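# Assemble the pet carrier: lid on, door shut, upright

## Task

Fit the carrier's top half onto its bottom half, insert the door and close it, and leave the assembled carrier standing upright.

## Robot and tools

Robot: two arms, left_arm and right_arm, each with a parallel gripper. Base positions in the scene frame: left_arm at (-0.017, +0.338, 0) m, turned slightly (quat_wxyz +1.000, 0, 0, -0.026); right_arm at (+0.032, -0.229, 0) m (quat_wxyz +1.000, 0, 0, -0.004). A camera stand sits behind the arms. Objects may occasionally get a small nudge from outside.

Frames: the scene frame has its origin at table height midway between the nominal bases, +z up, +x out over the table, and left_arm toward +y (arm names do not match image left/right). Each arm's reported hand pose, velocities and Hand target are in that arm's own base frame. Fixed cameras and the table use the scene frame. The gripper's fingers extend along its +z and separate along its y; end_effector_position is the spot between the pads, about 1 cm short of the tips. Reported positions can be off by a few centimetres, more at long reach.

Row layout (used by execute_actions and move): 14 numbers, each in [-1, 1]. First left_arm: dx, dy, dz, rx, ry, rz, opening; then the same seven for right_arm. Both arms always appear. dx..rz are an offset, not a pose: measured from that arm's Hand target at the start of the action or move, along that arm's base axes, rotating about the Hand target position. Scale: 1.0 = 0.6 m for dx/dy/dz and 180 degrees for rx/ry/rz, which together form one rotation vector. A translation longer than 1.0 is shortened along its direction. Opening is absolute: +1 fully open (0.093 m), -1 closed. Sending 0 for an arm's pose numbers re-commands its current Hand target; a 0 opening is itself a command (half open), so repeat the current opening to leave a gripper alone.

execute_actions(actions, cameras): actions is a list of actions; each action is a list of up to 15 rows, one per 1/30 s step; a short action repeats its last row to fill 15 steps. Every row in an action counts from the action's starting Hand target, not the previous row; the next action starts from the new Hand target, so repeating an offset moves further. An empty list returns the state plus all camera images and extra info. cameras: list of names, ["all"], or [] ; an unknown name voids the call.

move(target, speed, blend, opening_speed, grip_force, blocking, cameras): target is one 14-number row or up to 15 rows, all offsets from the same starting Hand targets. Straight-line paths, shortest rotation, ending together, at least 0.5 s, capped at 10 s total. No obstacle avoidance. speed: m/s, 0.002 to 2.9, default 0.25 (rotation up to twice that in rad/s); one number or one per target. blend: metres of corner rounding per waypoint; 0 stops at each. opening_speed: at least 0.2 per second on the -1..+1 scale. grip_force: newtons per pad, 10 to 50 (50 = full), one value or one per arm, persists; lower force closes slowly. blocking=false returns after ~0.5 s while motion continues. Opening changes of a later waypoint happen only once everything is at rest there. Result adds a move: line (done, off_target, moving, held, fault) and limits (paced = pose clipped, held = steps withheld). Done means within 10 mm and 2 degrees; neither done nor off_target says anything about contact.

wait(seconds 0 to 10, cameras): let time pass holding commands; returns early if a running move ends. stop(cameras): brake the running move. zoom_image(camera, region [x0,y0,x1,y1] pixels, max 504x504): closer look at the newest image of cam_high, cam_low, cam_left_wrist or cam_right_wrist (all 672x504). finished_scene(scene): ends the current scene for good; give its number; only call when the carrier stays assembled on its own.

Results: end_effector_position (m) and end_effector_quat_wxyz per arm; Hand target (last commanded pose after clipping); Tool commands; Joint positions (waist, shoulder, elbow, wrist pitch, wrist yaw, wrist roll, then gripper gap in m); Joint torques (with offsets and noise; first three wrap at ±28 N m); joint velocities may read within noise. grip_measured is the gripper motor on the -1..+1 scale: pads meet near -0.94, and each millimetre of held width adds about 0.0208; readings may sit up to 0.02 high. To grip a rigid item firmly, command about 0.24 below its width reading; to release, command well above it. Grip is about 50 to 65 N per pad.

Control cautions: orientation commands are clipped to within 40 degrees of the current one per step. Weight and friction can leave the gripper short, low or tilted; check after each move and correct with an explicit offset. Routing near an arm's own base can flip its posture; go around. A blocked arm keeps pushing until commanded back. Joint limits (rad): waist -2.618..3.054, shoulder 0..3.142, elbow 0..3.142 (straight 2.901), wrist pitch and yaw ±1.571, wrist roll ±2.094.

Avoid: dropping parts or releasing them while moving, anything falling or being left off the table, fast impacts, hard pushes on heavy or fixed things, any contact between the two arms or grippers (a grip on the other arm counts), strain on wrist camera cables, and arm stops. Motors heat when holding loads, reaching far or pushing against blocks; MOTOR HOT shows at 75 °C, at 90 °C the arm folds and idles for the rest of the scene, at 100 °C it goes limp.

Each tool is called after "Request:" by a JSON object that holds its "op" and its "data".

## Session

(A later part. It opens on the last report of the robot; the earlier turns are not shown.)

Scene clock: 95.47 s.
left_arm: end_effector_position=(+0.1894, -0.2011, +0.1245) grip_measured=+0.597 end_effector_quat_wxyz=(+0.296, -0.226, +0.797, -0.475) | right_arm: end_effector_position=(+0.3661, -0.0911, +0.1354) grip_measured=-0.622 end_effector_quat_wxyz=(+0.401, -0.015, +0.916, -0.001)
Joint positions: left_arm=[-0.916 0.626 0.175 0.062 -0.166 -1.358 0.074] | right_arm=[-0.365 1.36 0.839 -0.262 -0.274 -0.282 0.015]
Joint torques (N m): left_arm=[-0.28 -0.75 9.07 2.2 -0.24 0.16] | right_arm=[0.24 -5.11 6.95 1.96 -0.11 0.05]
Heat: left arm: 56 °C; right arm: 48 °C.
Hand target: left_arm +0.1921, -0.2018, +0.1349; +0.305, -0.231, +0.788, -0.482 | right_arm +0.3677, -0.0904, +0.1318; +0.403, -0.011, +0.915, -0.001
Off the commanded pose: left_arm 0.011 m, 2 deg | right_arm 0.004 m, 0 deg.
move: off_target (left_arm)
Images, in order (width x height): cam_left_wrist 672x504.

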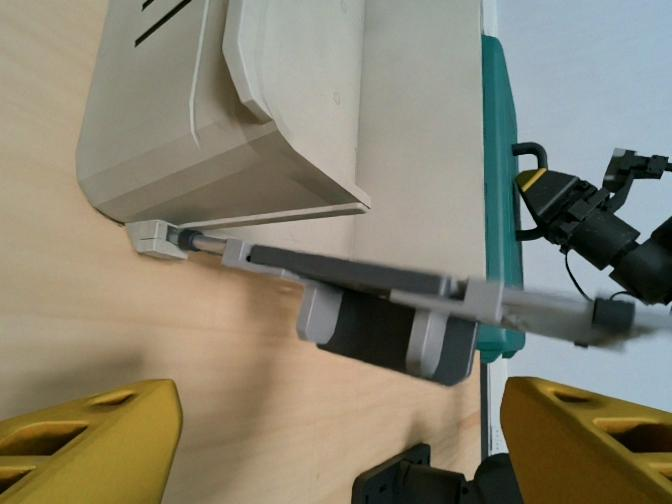

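Request:
{"op": "move", "data": {"target": [[0.03,-0.02,-0.006,0,0,0,0.6,0,0,0,0,0,0,-1],[0.062,-0.046,-0.014,0,0,0,0.6,0,0,0,0,0,0,-1]], "speed": 0.06, "cameras": ["cam_left_wrist","cam_low"]}}

Scene clock: 99.73 s.
left_arm: end_effector_position=(+0.2214, -0.2201, +0.1070) grip_measured=+0.597 end_effector_quat_wxyz=(+0.292, -0.243, +0.802, -0.461) | right_arm: end_effector_position=(+0.3661, -0.0911, +0.1354) grip_measured=-0.622 end_effector_quat_wxyz=(+0.401, -0.015, +0.916, -0.001)
Joint positions: left_arm=[-0.852 0.986 0.212 0.353 -0.129 -1.358 0.074] | right_arm=[-0.365 1.36 0.839 -0.262 -0.274 -0.282 0.015]
Joint torques (N m): left_arm=[0.43 -1.29 9.78 2.59 0.03 0.41] | right_arm=[0.25 -5.11 6.98 1.96 -0.11 0.06]
Heat: left arm: 56 °C; right arm: 48 °C.
Hand target: left_arm +0.2293, -0.2294, +0.1265; +0.305, -0.231, +0.788, -0.482 | right_arm +0.3677, -0.0904, +0.1318; +0.403, -0.011, +0.915, -0.001
Off the commanded pose: left_arm 0.023 m, 3 deg | right_arm 0.004 m, 0 deg.
move: off_target (left_arm)
Images, in order (width x height): cam_low 672x504, cam_left_wrist 672x504.

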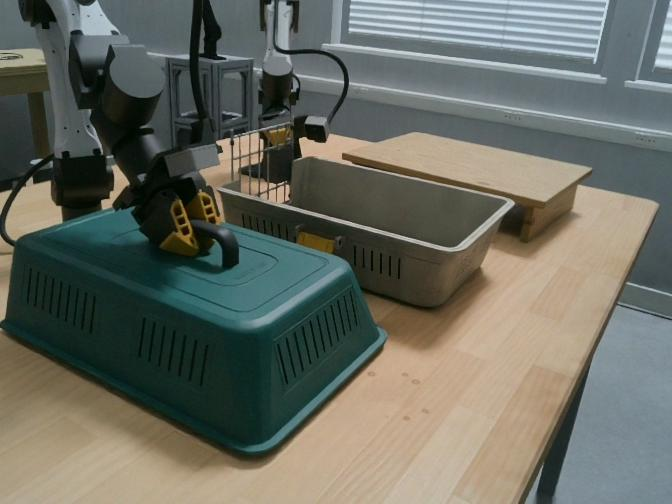

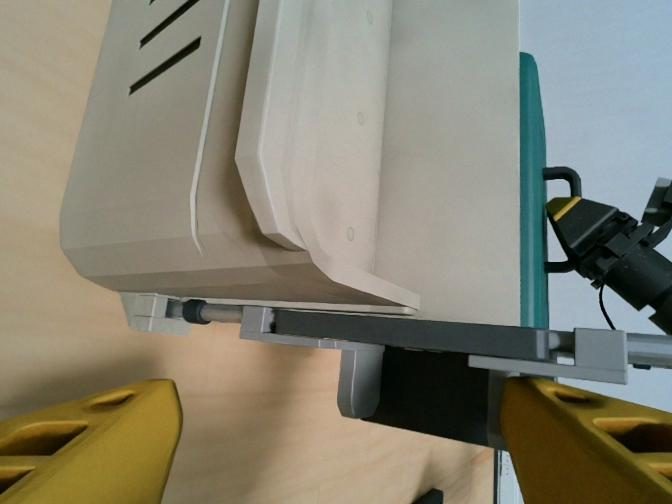

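Request:
{"op": "move", "data": {"target": [[-0.062,0.05,0.03,0,0,0,0.7,0,0,0,0,0,0,-1]], "speed": 0.08, "cameras": ["cam_left_wrist"]}}

Request:
{"op": "wait", "data": {"seconds": 1, "cameras": ["cam_left_wrist"]}}

Scene clock: 105.53 s.
left_arm: end_effector_position=(+0.1899, -0.1993, +0.1351) grip_measured=+0.697 end_effector_quat_wxyz=(+0.295, -0.228, +0.796, -0.476) | right_arm: end_effector_position=(+0.3661, -0.0911, +0.1354) grip_measured=-0.622 end_effector_quat_wxyz=(+0.401, -0.015, +0.916, -0.001)
Joint positions: left_arm=[-0.904 0.597 0.212 -0.001 -0.155 -1.358 0.079] | right_arm=[-0.365 1.36 0.839 -0.262 -0.274 -0.282 0.015]
Joint torques (N m): left_arm=[-0.39 -0.58 8.92 2.28 -0.24 0.22] | right_arm=[0.24 -5.08 6.97 1.96 -0.11 0.06]
Heat: left arm: 58 °C; right arm: 48 °C.
Hand target: left_arm +0.1921, -0.1994, +0.1446; +0.305, -0.231, +0.788, -0.482 | right_arm +0.3677, -0.0904, +0.1318; +0.403, -0.011, +0.915, -0.001
Off the commanded pose: left_arm 0.010 m, 2 deg | right_arm 0.004 m, 0 deg.
move: done
Images, in order (width x height): cam_left_wrist 672x504.

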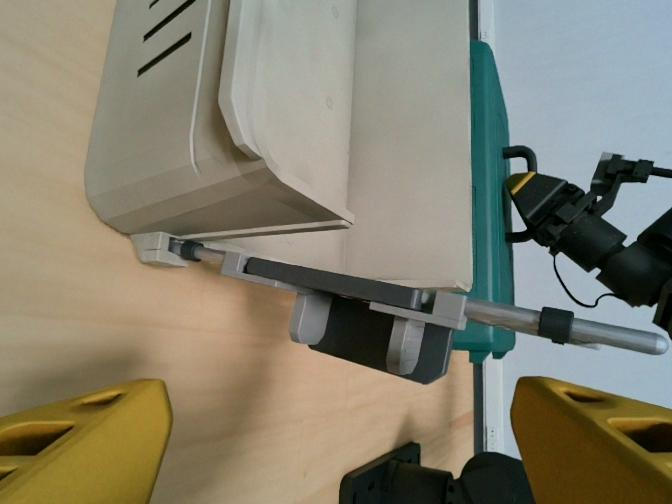

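Scene clock: 106.53 s.
left_arm: end_effector_position=(+0.1899, -0.1992, +0.1350) grip_measured=+0.697 end_effector_quat_wxyz=(+0.295, -0.228, +0.796, -0.476) | right_arm: end_effector_position=(+0.3661, -0.0911, +0.1354) grip_measured=-0.622 end_effector_quat_wxyz=(+0.401, -0.015, +0.916, -0.001)
Joint positions: left_arm=[-0.904 0.597 0.212 -0.001 -0.155 -1.358 0.079] | right_arm=[-0.365 1.36 0.839 -0.262 -0.274 -0.282 0.015]
Joint torques (N m): left_arm=[-0.38 -0.7 8.94 2.23 -0.26 0.18] | right_arm=[0.21 -5.12 6.97 1.96 -0.11 0.06]
Heat: left arm: 58 °C; right arm: 48 °C.
Hand target: left_arm +0.1921, -0.1994, +0.1446; +0.305, -0.231, +0.788, -0.482 | right_arm +0.3677, -0.0904, +0.1318; +0.403, -0.011, +0.915, -0.001
Tool commands: left_gripper/opening=+0.7 right_gripper/opening=-1.0
Off the commanded pose: left_arm 0.010 m, 2 deg | right_arm 0.004 m, 0 deg.
wait: 1.00 s; at rest by 0.17 s
Images, in order (width x height): cam_left_wrist 672x504.

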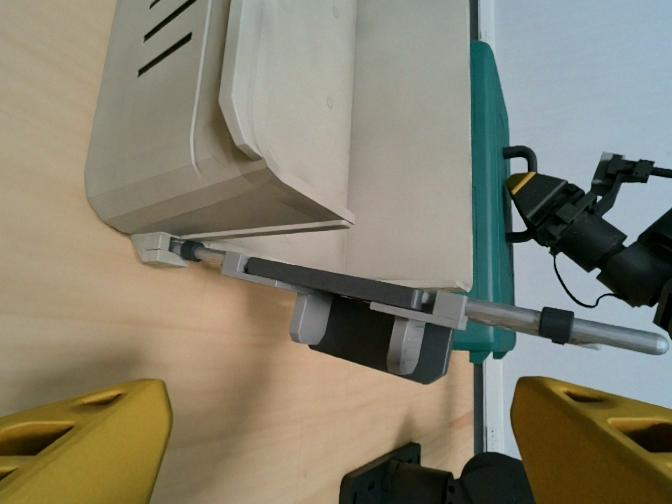

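Request:
{"op": "move", "data": {"target": [[0.02,-0.03,0.008,0,0,0,0.7,0,0,0,0,0,0,-1],[0.045,-0.048,-0.006,0,0,0,0.7,0,0,0,0,0,0,-1]], "speed": 0.06, "cameras": ["cam_left_wrist","cam_low"]}}

Scene clock: 114.70 s.
left_arm: end_effector_position=(+0.2092, -0.2199, +0.1181) grip_measured=+0.697 end_effector_quat_wxyz=(+0.291, -0.233, +0.807, -0.458) | right_arm: end_effector_position=(+0.3661, -0.0911, +0.1354) grip_measured=-0.622 end_effector_quat_wxyz=(+0.401, -0.015, +0.916, -0.001)
Joint positions: left_arm=[-0.898 0.88 0.236 0.215 -0.158 -1.358 0.079] | right_arm=[-0.365 1.36 0.839 -0.262 -0.274 -0.282 0.015]
Joint torques (N m): left_arm=[0.55 -0.9 10.47 2.56 -0.04 0.29] | right_arm=[0.25 -5.11 6.94 1.97 -0.11 0.05]
Heat: left arm: 59 °C; right arm: 48 °C.
Hand target: left_arm +0.2192, -0.2282, +0.1411; +0.305, -0.231, +0.788, -0.482 | right_arm +0.3677, -0.0904, +0.1318; +0.403, -0.011, +0.915, -0.001
Off the commanded pose: left_arm 0.026 m, 4 deg | right_arm 0.004 m, 0 deg.
move: off_target (left_arm)
Images, in order (width x height): cam_low 672x504, cam_left_wrist 672x504.

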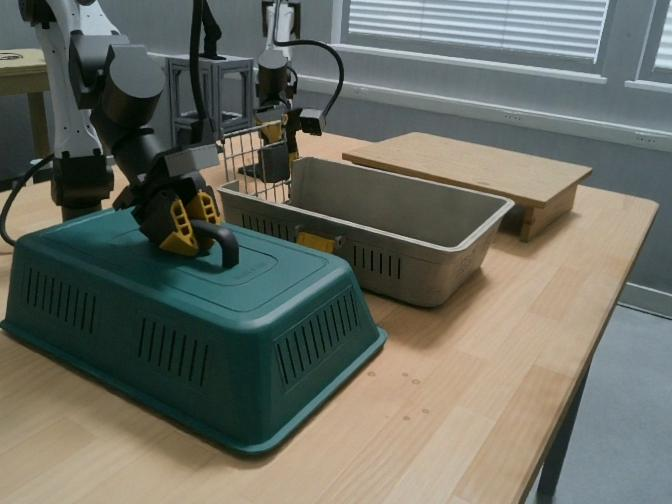

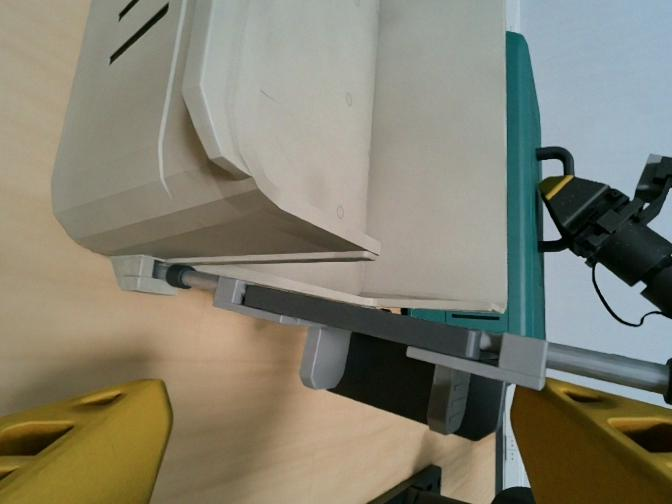

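Request:
{"op": "move", "data": {"target": [[-0.04,0.04,0.02,0,0,0,1,0,0,0,0,0,0,-1]], "speed": 0.08, "cameras": ["cam_left_wrist"]}}

Scene clock: 118.20 s.
left_arm: end_effector_position=(+0.1917, -0.2025, +0.1366) grip_measured=+1.000 end_effector_quat_wxyz=(+0.293, -0.228, +0.800, -0.470) | right_arm: end_effector_position=(+0.3661, -0.0911, +0.1354) grip_measured=-0.622 end_effector_quat_wxyz=(+0.401, -0.015, +0.916, -0.001)
Joint positions: left_arm=[-0.909 0.633 0.236 -0.004 -0.159 -1.358 0.093] | right_arm=[-0.365 1.36 0.839 -0.262 -0.274 -0.282 0.015]
Joint torques (N m): left_arm=[-0.42 -0.9 10.14 2.25 -0.24 0.17] | right_arm=[0.23 -5.09 6.95 1.96 -0.11 0.06]
Heat: left arm: 58 °C; right arm: 48 °C.
Hand target: left_arm +0.1952, -0.2042, +0.1530; +0.305, -0.231, +0.788, -0.482 | right_arm +0.3677, -0.0904, +0.1318; +0.403, -0.011, +0.915, -0.001
Off the commanded pose: left_arm 0.017 m, 2 deg | right_arm 0.004 m, 0 deg.
move: off_target (left_arm)
Images, in order (width x height): cam_left_wrist 672x504.

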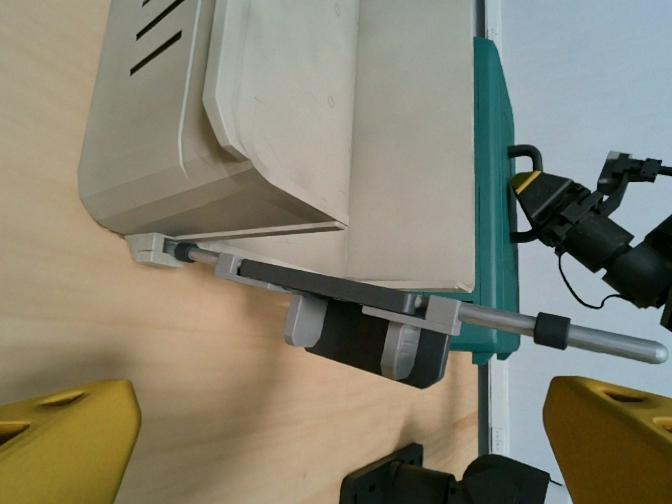

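Request:
{"op": "move", "data": {"target": [[0.05,-0.046,-0.008,0,0,0,1,0,0,0,0,0,0,-1]], "speed": 0.06, "cameras": ["cam_left_wrist"]}}

Scene clock: 121.90 s.
left_arm: end_effector_position=(+0.2156, -0.2238, +0.1259) grip_measured=+1.000 end_effector_quat_wxyz=(+0.291, -0.235, +0.805, -0.460) | right_arm: end_effector_position=(+0.3661, -0.0911, +0.1354) grip_measured=-0.622 end_effector_quat_wxyz=(+0.401, -0.015, +0.916, -0.001)
Joint positions: left_arm=[-0.883 0.908 0.276 0.206 -0.146 -1.358 0.093] | right_arm=[-0.365 1.36 0.839 -0.262 -0.274 -0.282 0.015]
Joint torques (N m): left_arm=[0.75 -1.25 10.55 2.57 -0.04 0.33] | right_arm=[0.23 -5.09 6.95 1.97 -0.11 0.06]
Heat: left arm: 59 °C; right arm: 48 °C.
Hand target: left_arm +0.2251, -0.2319, +0.1483; +0.305, -0.231, +0.788, -0.482 | right_arm +0.3677, -0.0904, +0.1318; +0.403, -0.011, +0.915, -0.001
Off the commanded pose: left_arm 0.025 m, 4 deg | right_arm 0.004 m, 0 deg.
move: off_target (left_arm)
Images, in order (width x height): cam_left_wrist 672x504.

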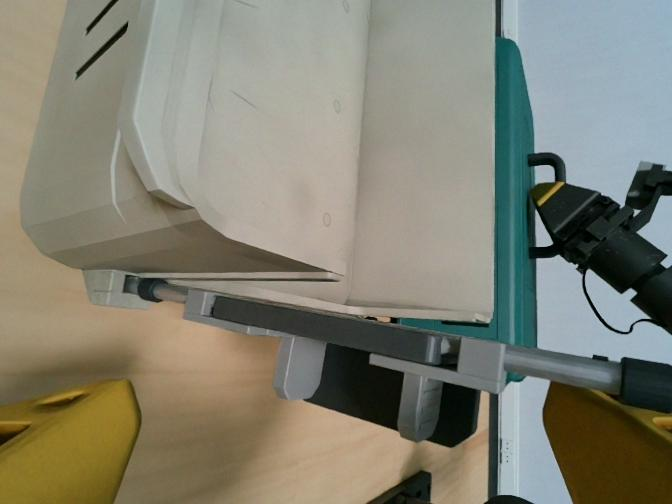

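Request:
{"op": "move", "data": {"target": [[-0.012,0.012,0.004,0,0,0,1,0,0,0,0,0,0,-1],[-0.012,0.012,0.004,0,0,0,0.1,0,0,0,0,0,0,-1]], "speed": 0.06, "opening_speed": 0.8, "cameras": ["cam_left_wrist"]}}

Scene clock: 128.80 s.
left_arm: end_effector_position=(+0.2138, -0.2220, +0.1345) grip_measured=+0.102 end_effector_quat_wxyz=(+0.294, -0.234, +0.799, -0.470) | right_arm: end_effector_position=(+0.3661, -0.0911, +0.1354) grip_measured=-0.622 end_effector_quat_wxyz=(+0.401, -0.015, +0.916, -0.001)
Joint positions: left_arm=[-0.883 0.863 0.276 0.187 -0.145 -1.358 0.05] | right_arm=[-0.365 1.36 0.839 -0.262 -0.274 -0.282 0.015]
Joint torques (N m): left_arm=[0.35 -2.62 9.83 2.26 -0.09 0.33] | right_arm=[0.25 -5.11 6.95 1.97 -0.1 0.06]
Heat: left arm: 59 °C; right arm: 48 °C.
Hand target: left_arm +0.2179, -0.2247, +0.1507; +0.305, -0.231, +0.788, -0.482 | right_arm +0.3677, -0.0904, +0.1318; +0.403, -0.011, +0.915, -0.001
Off the commanded pose: left_arm 0.017 m, 2 deg | right_arm 0.004 m, 0 deg.
move: off_target (left_arm); target 2's new opening was sent with left_arm's hand 0.018 m and 2 deg from that target
Images, in order (width x height): cam_left_wrist 672x504.

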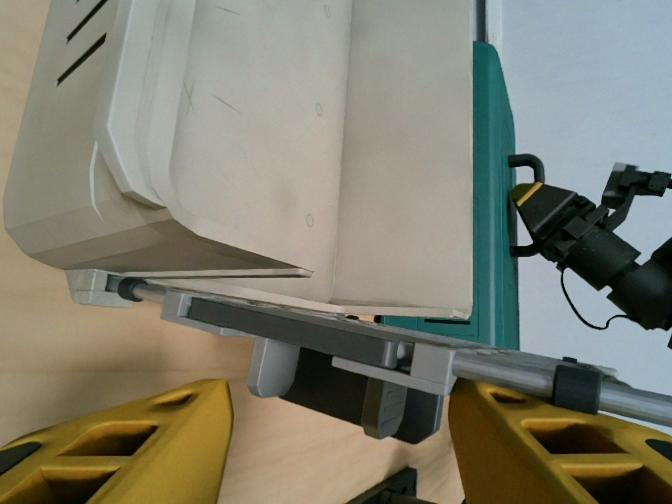

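Request:
{"op": "move", "data": {"target": [[0.02,-0.019,-0.019,0,0,0,0.1,0,0,0,0,0,0,-1]], "speed": 0.05, "cameras": ["cam_left_wrist"]}}

Scene clock: 131.73 s.
left_arm: end_effector_position=(+0.2241, -0.2324, +0.1293) grip_measured=+0.102 end_effector_quat_wxyz=(+0.297, -0.235, +0.794, -0.476) | right_arm: end_effector_position=(+0.3661, -0.0911, +0.1354) grip_measured=-0.622 end_effector_quat_wxyz=(+0.401, -0.015, +0.916, -0.001)
Joint positions: left_arm=[-0.877 0.983 0.276 0.323 -0.14 -1.358 0.05] | right_arm=[-0.365 1.36 0.839 -0.262 -0.274 -0.282 0.015]
Joint torques (N m): left_arm=[0.62 -1.44 9.33 2.35 0.02 0.34] | right_arm=[0.24 -5.08 6.94 1.96 -0.11 0.06]
Heat: left arm: 59 °C; right arm: 48 °C.
Hand target: left_arm +0.2299, -0.2361, +0.1392; +0.305, -0.231, +0.788, -0.482 | right_arm +0.3677, -0.0904, +0.1318; +0.403, -0.011, +0.915, -0.001
Off the commanded pose: left_arm 0.012 m, 1 deg | right_arm 0.004 m, 0 deg.
move: off_target (left_arm)
Images, in order (width x height): cam_left_wrist 672x504.

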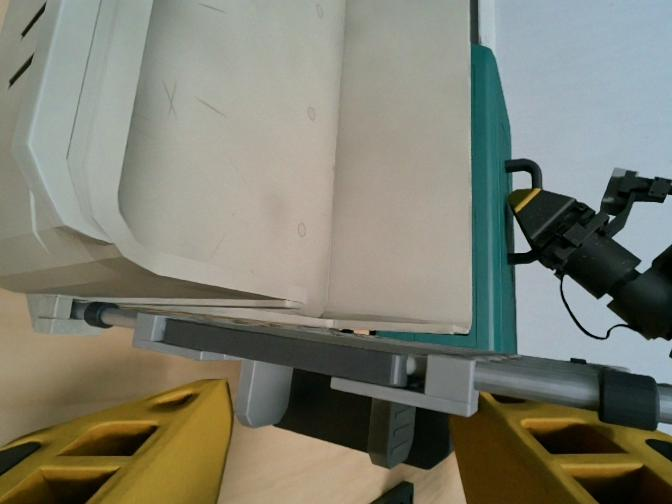

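Request:
{"op": "move", "data": {"target": [[0.006,-0.006,-0.012,0,0,0,0.1,0,0,0,0,0,0,-1],[0.006,-0.006,-0.012,0,0,0,-0.35,0,0,0,0,0,0,-1]], "speed": 0.05, "opening_speed": 0.6, "cameras": ["cam_left_wrist","cam_low"]}}

Scene clock: 135.60 s.
left_arm: end_effector_position=(+0.2287, -0.2388, +0.1278) grip_measured=-0.348 end_effector_quat_wxyz=(+0.297, -0.233, +0.790, -0.483) | right_arm: end_effector_position=(+0.3661, -0.0911, +0.1354) grip_measured=-0.622 end_effector_quat_wxyz=(+0.401, -0.015, +0.916, -0.001)
Joint positions: left_arm=[-0.874 1.044 0.276 0.399 -0.131 -1.358 0.029] | right_arm=[-0.365 1.36 0.839 -0.262 -0.274 -0.282 0.015]
Joint torques (N m): left_arm=[0.79 -1.57 8.32 2.29 -0.08 0.36] | right_arm=[0.24 -5.07 6.94 1.97 -0.11 0.06]
Heat: left arm: 58 °C; right arm: 48 °C.
Hand target: left_arm +0.2336, -0.2397, +0.1321; +0.305, -0.231, +0.788, -0.482 | right_arm +0.3677, -0.0904, +0.1318; +0.403, -0.011, +0.915, -0.001
Off the commanded pose: left_arm 0.006 m, 1 deg | right_arm 0.004 m, 0 deg.
move: done; target 2's new opening was sent with left_arm's hand 0.013 m and 2 deg from that target
Images, in order (width x height): cam_low 672x504, cam_left_wrist 672x504.

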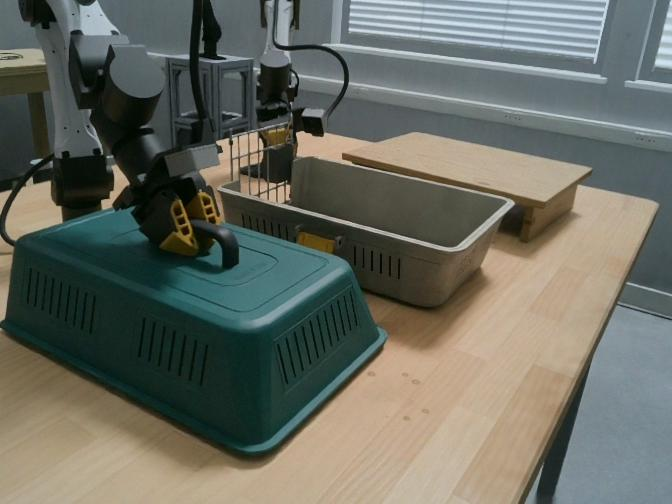

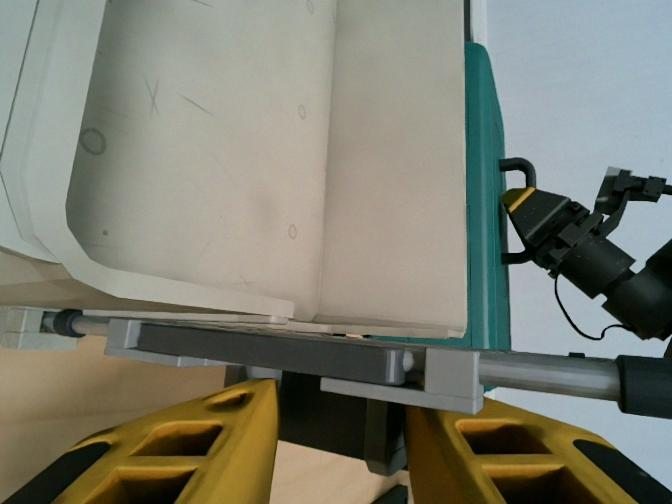

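Request:
{"op": "move", "data": {"target": [[0,0,0,0,0,0,0.15,0,0,0,0,0,0,-1],[0.0,-0.03,-0.006,0,0,0,0.15,0,0,0,0,0,0,-1]], "speed": 0.05, "opening_speed": 0.8, "cameras": ["cam_left_wrist","cam_low"]}}

Scene clock: 140.43 s.
left_arm: end_effector_position=(+0.2281, -0.2519, +0.1178) grip_measured=+0.148 end_effector_quat_wxyz=(+0.296, -0.227, +0.797, -0.474) | right_arm: end_effector_position=(+0.3661, -0.0911, +0.1354) grip_measured=-0.622 end_effector_quat_wxyz=(+0.401, -0.015, +0.916, -0.001)
Joint positions: left_arm=[-0.919 1.141 0.291 0.46 -0.17 -1.359 0.052] | right_arm=[-0.365 1.36 0.839 -0.262 -0.274 -0.282 0.015]
Joint torques (N m): left_arm=[-0.4 -2.11 9.22 2.3 -0.27 0.16] | right_arm=[0.23 -5.08 6.97 1.97 -0.11 0.06]
Heat: left arm: 58 °C; right arm: 48 °C.
Hand target: left_arm +0.2335, -0.2577, +0.1284; +0.305, -0.231, +0.788, -0.482 | right_arm +0.3677, -0.0904, +0.1318; +0.403, -0.011, +0.915, -0.001
Off the commanded pose: left_arm 0.013 m, 2 deg | right_arm 0.004 m, 0 deg.
move: off_target (left_arm)
Images, in order (width x height): cam_low 672x504, cam_left_wrist 672x504.

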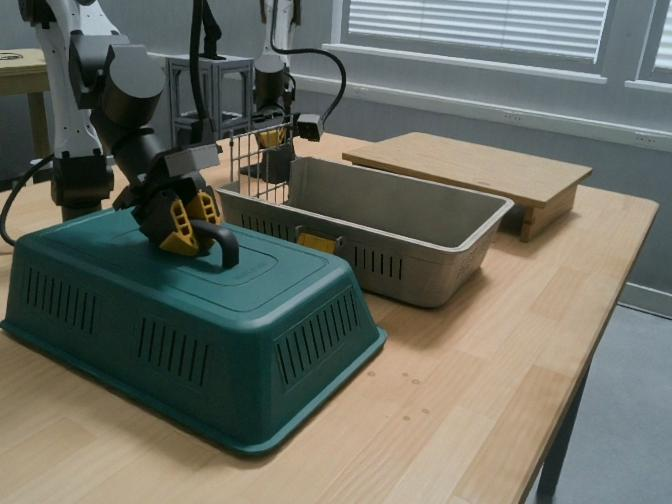

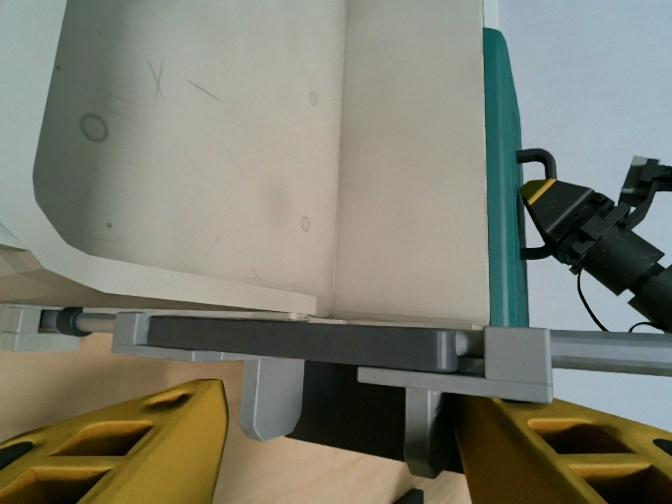

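Request:
{"op": "move", "data": {"target": [[0,-0.008,0,0,0,0,0.15,0,0,0,0,0,0,-1],[0,-0.008,0,0,0,0,-0.35,0,0,0,0,0,0,-1]], "speed": 0.05, "opening_speed": 0.6, "cameras": ["cam_left_wrist","cam_low"]}}

Scene clock: 143.83 s.
left_arm: end_effector_position=(+0.2317, -0.2600, +0.1282) grip_measured=-0.348 end_effector_quat_wxyz=(+0.304, -0.228, +0.786, -0.488) | right_arm: end_effector_position=(+0.3661, -0.0911, +0.1354) grip_measured=-0.622 end_effector_quat_wxyz=(+0.401, -0.015, +0.916, -0.001)
Joint positions: left_arm=[-0.935 1.166 0.312 0.501 -0.191 -1.366 0.029] | right_arm=[-0.365 1.36 0.839 -0.262 -0.274 -0.282 0.015]
Joint torques (N m): left_arm=[-0.38 -2.17 8.51 2.01 -0.2 0.19] | right_arm=[0.25 -5.12 6.95 1.96 -0.11 0.05]
Heat: left arm: 59 °C; right arm: 48 °C.
Hand target: left_arm +0.2336, -0.2625, +0.1284; +0.305, -0.231, +0.788, -0.482 | right_arm +0.3677, -0.0904, +0.1318; +0.403, -0.011, +0.915, -0.001
Off the commanded pose: left_arm 0.003 m, 1 deg | right_arm 0.004 m, 0 deg.
move: done; target 2's new opening was sent with left_arm's hand 0.013 m and 2 deg from that target
Images, in order (width x height): cam_low 672x504, cam_left_wrist 672x504.

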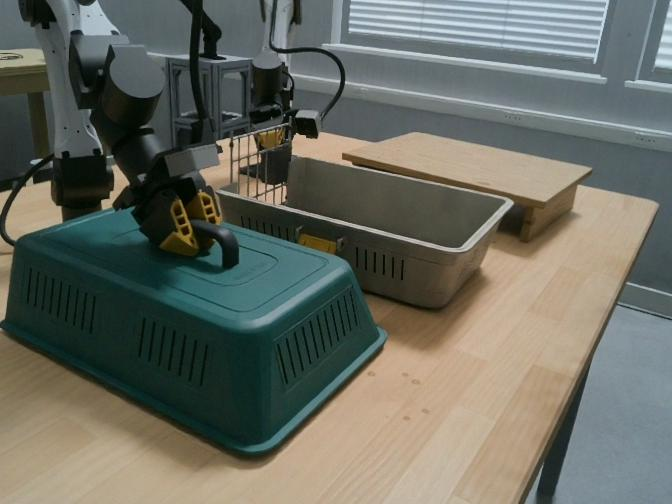

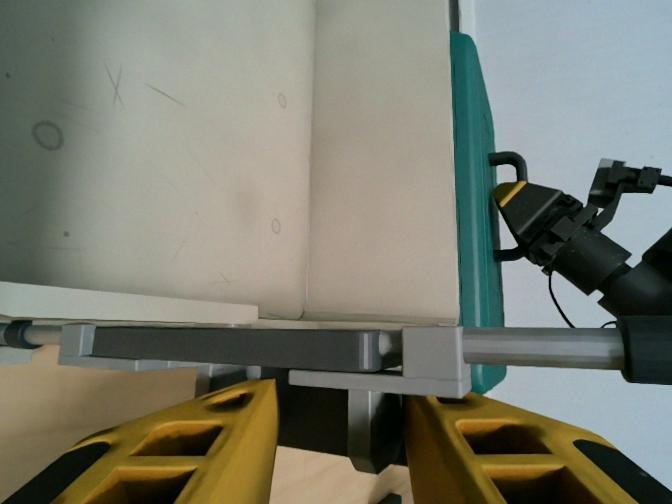

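Request:
{"op": "zoom_image", "data": {"camera": "cam_low", "region": [200, 100, 350, 260]}}

Request:
{"op": "wait", "data": {"seconds": 0.1, "cameras": ["cam_high"]}}

Request:
{"op": "zoom_image", "data": {"camera": "cam_high", "region": [240, 150, 470, 320]}}

Scaled by 3.150 from the camera's 672x504 image, which has a finer 960x720 frame.

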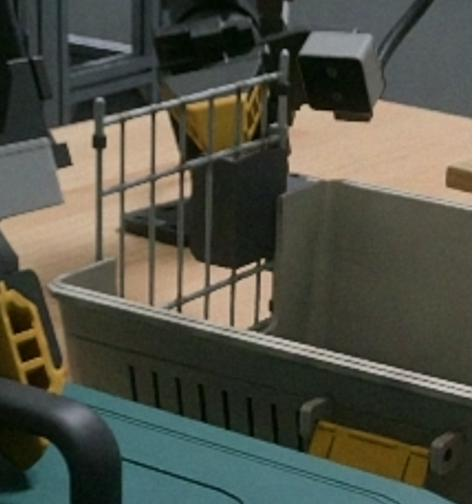

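Scene clock: 149.53 s.
left_arm: end_effector_position=(+0.2317, -0.2600, +0.1282) grip_measured=-0.348 end_effector_quat_wxyz=(+0.304, -0.228, +0.786, -0.488) | right_arm: end_effector_position=(+0.3661, -0.0911, +0.1354) grip_measured=-0.622 end_effector_quat_wxyz=(+0.401, -0.015, +0.916, -0.001)
Joint positions: left_arm=[-0.935 1.166 0.312 0.501 -0.191 -1.366 0.029] | right_arm=[-0.365 1.36 0.839 -0.262 -0.274 -0.282 0.015]
Joint torques (N m): left_arm=[-0.23 -2.25 8.42 2.01 -0.18 0.18] | right_arm=[0.25 -5.08 6.95 1.95 -0.11 0.05]
Heat: left arm: 60 °C; right arm: 48 °C.
Hand target: left_arm +0.2336, -0.2625, +0.1284; +0.305, -0.231, +0.788, -0.482 | right_arm +0.3677, -0.0904, +0.1318; +0.403, -0.011, +0.915, -0.001
Tool commands: left_gripper/opening=-0.35 right_gripper/opening=-1.0
Off the commanded pose: left_arm 0.003 m, 1 deg | right_arm 0.004 m, 0 deg.
wait: 0.10 s; at rest from the start
Images, in order (width x height): cam_high 672x504.

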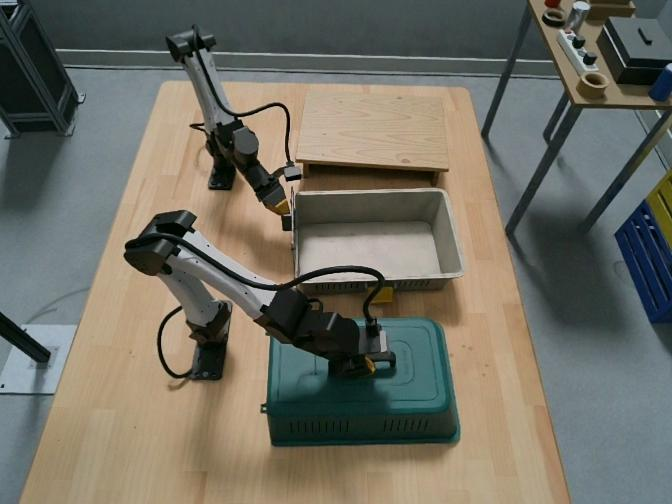

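Scaled by 2.191 from the camera's 672x504 image, which has a finer 960x720 frame.

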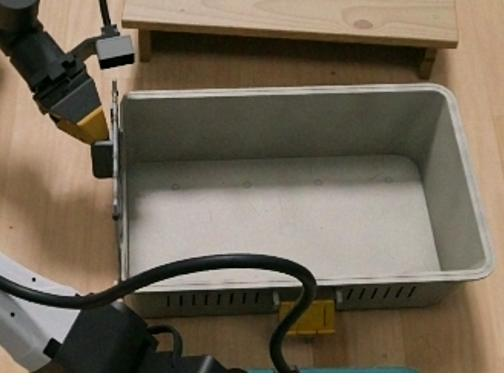

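Request:
{"op": "move", "data": {"target": [[-0.06,0.05,0.03,0,0,0,-0.3,0,0,0,0,0,0,-1],[-0.06,0.05,0.09,0,0,0,-1,0,0,0,0,0,0,-1],[-0.01,0.0,0.075,0,0,0,-1,0,0,0,0,0,0,-1]], "speed": 0.08, "cameras": ["cam_left_wrist","cam_low"]}}

Scene clock: 159.30 s.
left_arm: end_effector_position=(+0.2187, -0.2543, +0.1514) grip_measured=-0.982 end_effector_quat_wxyz=(+0.293, -0.232, +0.806, -0.459) | right_arm: end_effector_position=(+0.3661, -0.0911, +0.1354) grip_measured=-0.622 end_effector_quat_wxyz=(+0.401, -0.015, +0.916, -0.001)
Joint positions: left_arm=[-0.976 1.012 0.422 0.159 -0.231 -1.389 0] | right_arm=[-0.365 1.36 0.839 -0.262 -0.274 -0.282 0.015]
Joint torques (N m): left_arm=[0.72 -2.06 10.69 2.53 -0.09 0.29] | right_arm=[0.23 -5.09 6.95 1.97 -0.11 0.05]
Heat: left arm: 61 °C; right arm: 48 °C.
Hand target: left_arm +0.2275, -0.2625, +0.1734; +0.305, -0.231, +0.788, -0.482 | right_arm +0.3677, -0.0904, +0.1318; +0.403, -0.011, +0.915, -0.001
Off the commanded pose: left_arm 0.025 m, 4 deg | right_arm 0.004 m, 0 deg.
move: off_target (left_arm); target 2's new opening was sent with left_arm's hand 0.019 m and 3 deg from that target
Images, in order (width x height): cam_low 672x504, cam_left_wrist 672x504.

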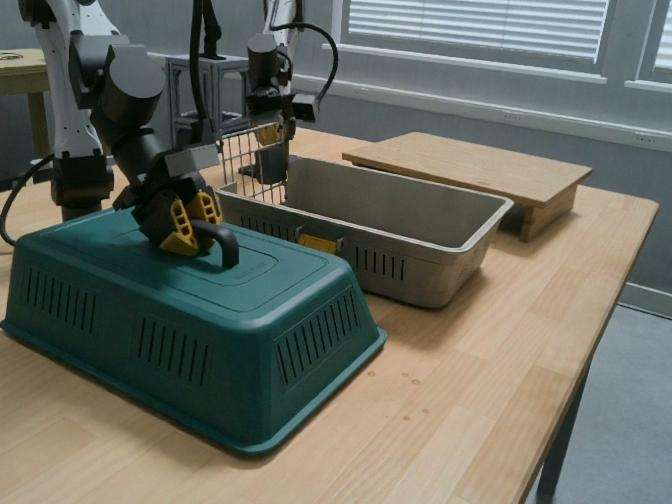

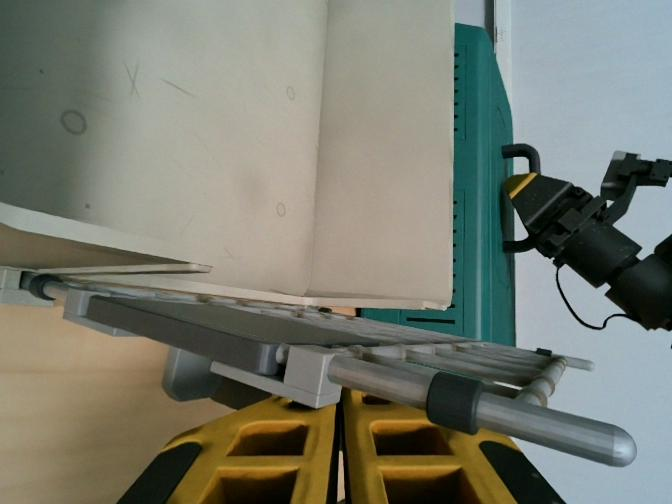

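Request:
{"op": "move", "data": {"target": [[0.035,-0.02,-0.005,0,0,0,-1,0,0,0,0,0,0,-1]], "speed": 0.05, "cameras": ["cam_left_wrist","cam_low"]}}

Request:
{"op": "zoom_image", "data": {"camera": "cam_low", "region": [200, 100, 350, 260]}}

Scene clock: 165.73 s.
left_arm: end_effector_position=(+0.2403, -0.2666, +0.1522) grip_measured=-0.982 end_effector_quat_wxyz=(+0.293, -0.239, +0.801, -0.464) | right_arm: end_effector_position=(+0.3661, -0.0911, +0.1354) grip_measured=-0.622 end_effector_quat_wxyz=(+0.401, -0.015, +0.916, -0.001)
Joint positions: left_arm=[-0.926 1.136 0.472 0.247 -0.19 -1.381 0] | right_arm=[-0.365 1.36 0.839 -0.262 -0.274 -0.282 0.015]
Joint torques (N m): left_arm=[0.69 -2.69 10.18 2.48 0.04 0.45] | right_arm=[0.23 -5.08 6.97 1.96 -0.11 0.05]
Heat: left arm: 61 °C; right arm: 48 °C.
Hand target: left_arm +0.2485, -0.2745, +0.1703; +0.305, -0.231, +0.788, -0.482 | right_arm +0.3677, -0.0904, +0.1318; +0.403, -0.011, +0.915, -0.001
Off the commanded pose: left_arm 0.022 m, 3 deg | right_arm 0.004 m, 0 deg.
move: off_target (left_arm)
Images, in order (width x height): cam_low 672x504, cam_left_wrist 672x504.

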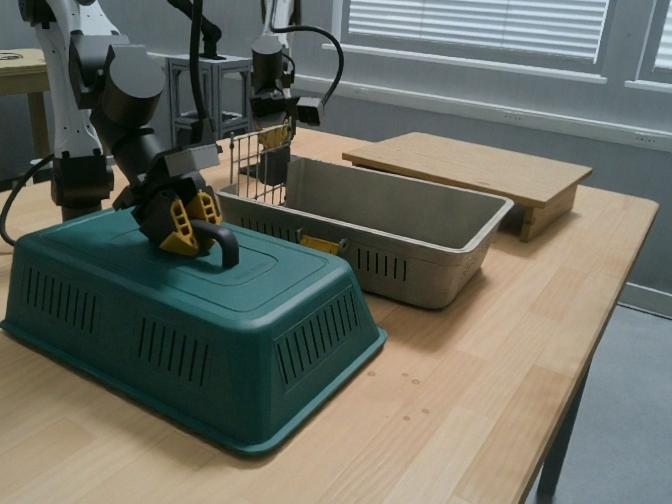

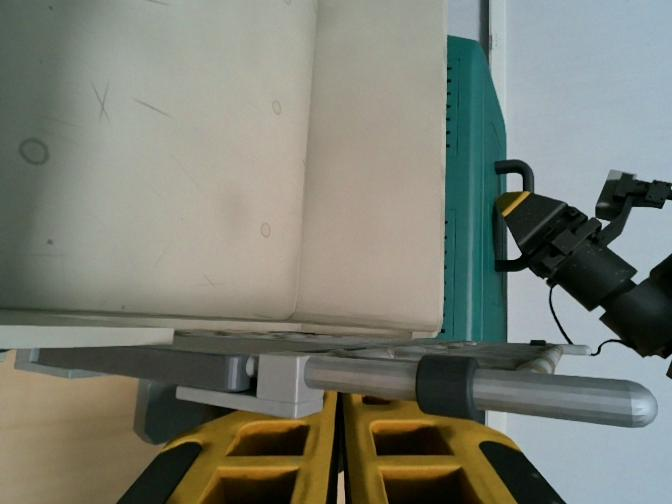

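Scaled by 3.150 from the camera's 672x504 image, which has a finer 960x720 frame.

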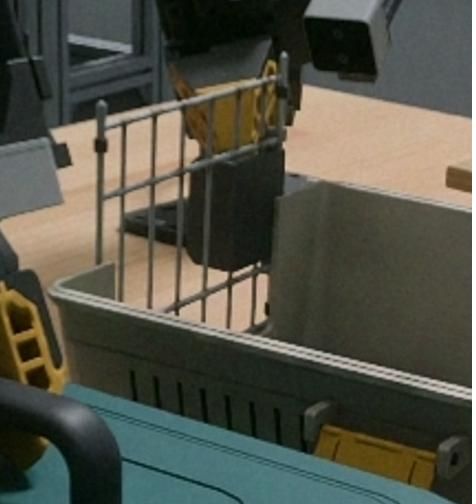

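Request:
{"op": "move", "data": {"target": [[0,0,0,0,0,0,-1,0,0,0.1,0,0,0,-1],[0,0,0,0,0,0,-1,0.03,0.1,0.41,0,0,0,-1]], "speed": 0.12, "blend": 0.02, "cameras": ["all"]}}

Scene clock: 177.97 s.
left_arm: end_effector_position=(+0.2403, -0.2667, +0.1523) grip_measured=-0.982 end_effector_quat_wxyz=(+0.293, -0.239, +0.801, -0.465) | right_arm: end_effector_position=(+0.3765, -0.0301, +0.3480) grip_measured=-0.622 end_effector_quat_wxyz=(+0.352, -0.013, +0.936, +0.005)
Joint positions: left_arm=[-0.926 1.136 0.472 0.248 -0.189 -1.381 0] | right_arm=[-0.124 1.565 1.976 -1.268 -0.099 -0.115 0.015]
Joint torques (N m): left_arm=[0.62 -2.66 10.11 2.47 -0.09 0.41] | right_arm=[0.06 -7.64 11.34 2.13 -0.04 0.05]
Heat: left arm: 61 °C; right arm: 48 °C.
Hand target: left_arm +0.2486, -0.2744, +0.1703; +0.305, -0.231, +0.788, -0.482 | right_arm +0.3858, -0.0303, +0.3778; +0.403, -0.011, +0.915, -0.001
Off the commanded pose: left_arm 0.021 m, 3 deg | right_arm 0.031 m, 6 deg.
move: off_target (left_arm, right_arm)

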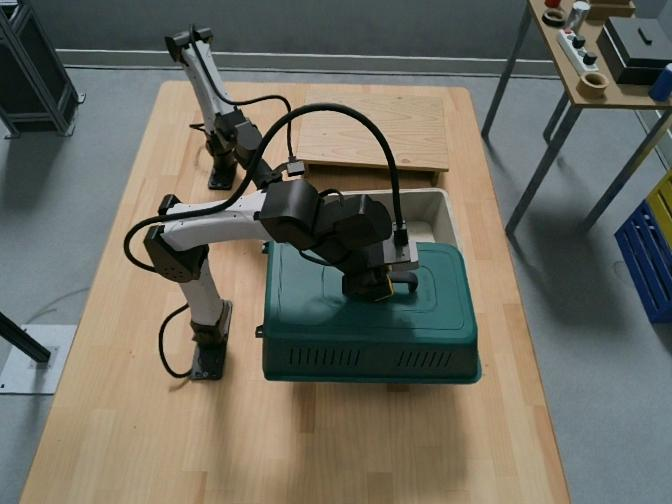

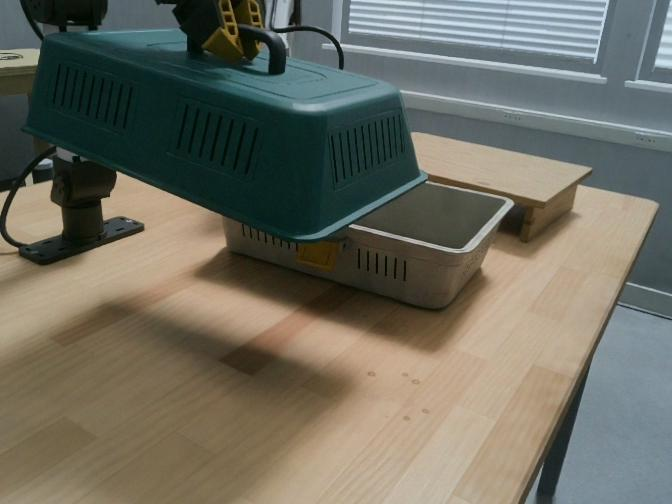

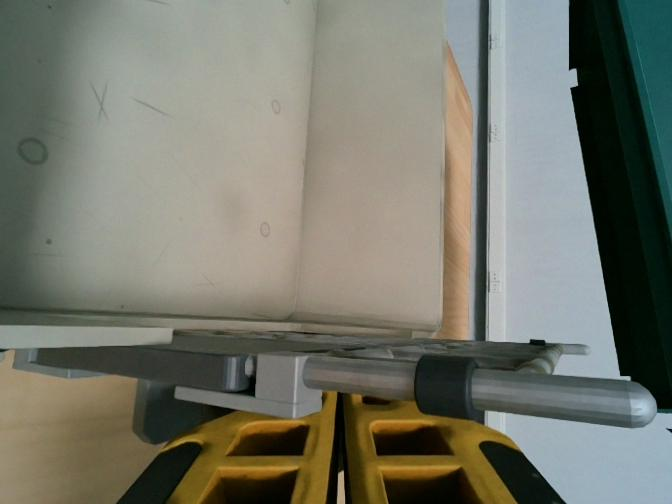

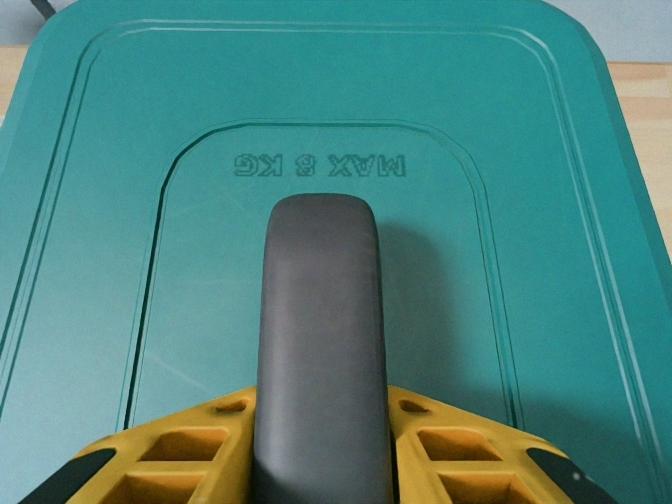

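Request:
{"op": "move", "data": {"target": [0,0,0,0,0,0,-1,0.06,0.45,0.01,0,-0.04,0.008,-1], "speed": 0.12, "cameras": ["all"]}}

Scene clock: 188.47 s.
left_arm: end_effector_position=(+0.2403, -0.2667, +0.1523) grip_measured=-0.982 end_effector_quat_wxyz=(+0.293, -0.239, +0.801, -0.465) | right_arm: end_effector_position=(+0.4142, +0.2409, +0.3524) grip_measured=-0.622 end_effector_quat_wxyz=(+0.414, -0.050, +0.909, -0.014)
Joint positions: left_arm=[-0.926 1.136 0.472 0.248 -0.189 -1.381 0] | right_arm=[0.692 2.019 2.501 -1.321 0.488 0.392 0.015]
Joint torques (N m): left_arm=[0.61 -2.69 10.18 2.53 -0.05 0.38] | right_arm=[-0.31 -11.78 11.15 2.08 0.61 0.06]
Heat: left arm: 61 °C; right arm: 49 °C.
Hand target: left_arm +0.2486, -0.2744, +0.1703; +0.305, -0.231, +0.788, -0.482 | right_arm +0.4218, +0.2396, +0.3838; +0.459, -0.022, +0.888, +0.004
Off the commanded pose: left_arm 0.021 m, 3 deg | right_arm 0.032 m, 7 deg.
move: off_target (left_arm, right_arm)

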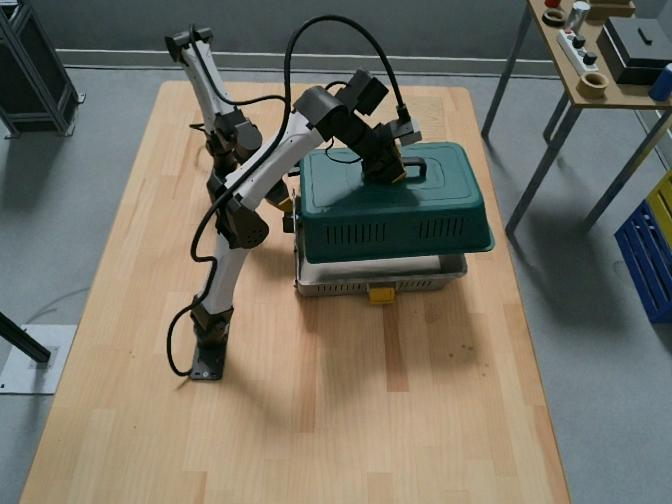

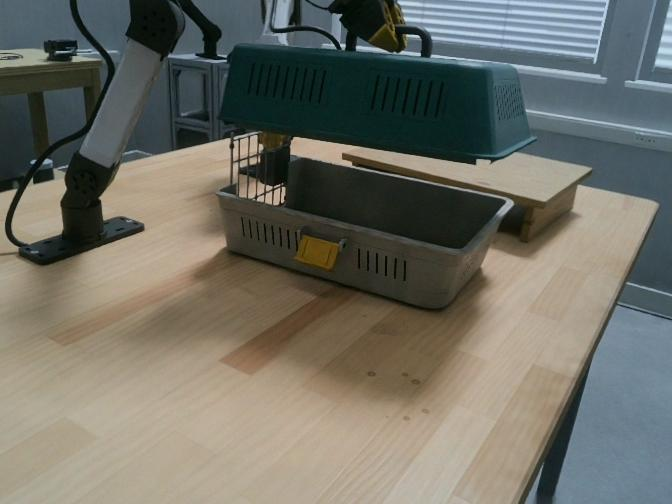

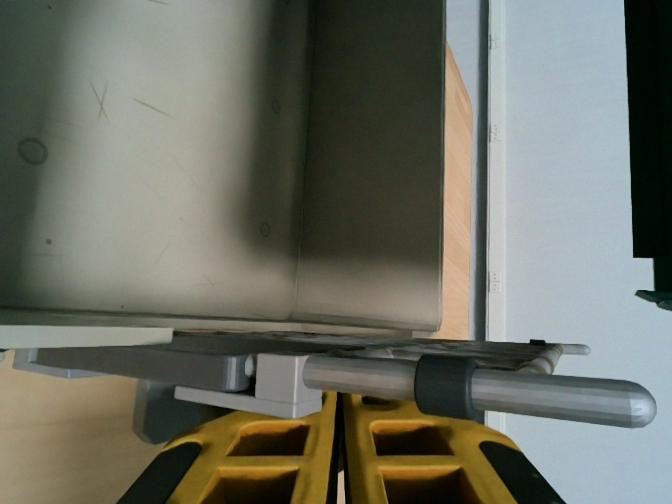

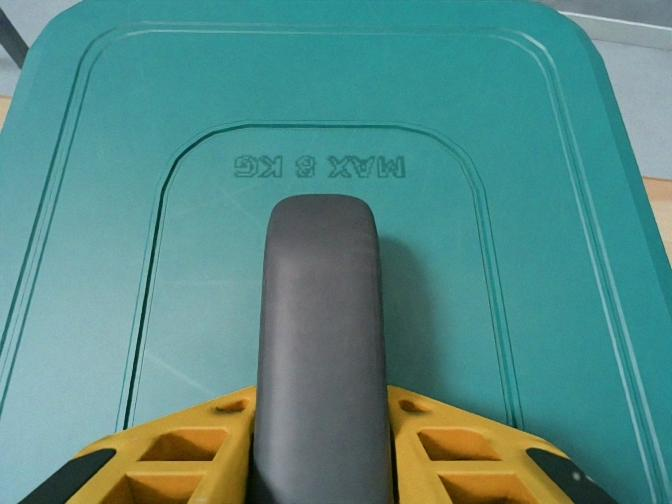

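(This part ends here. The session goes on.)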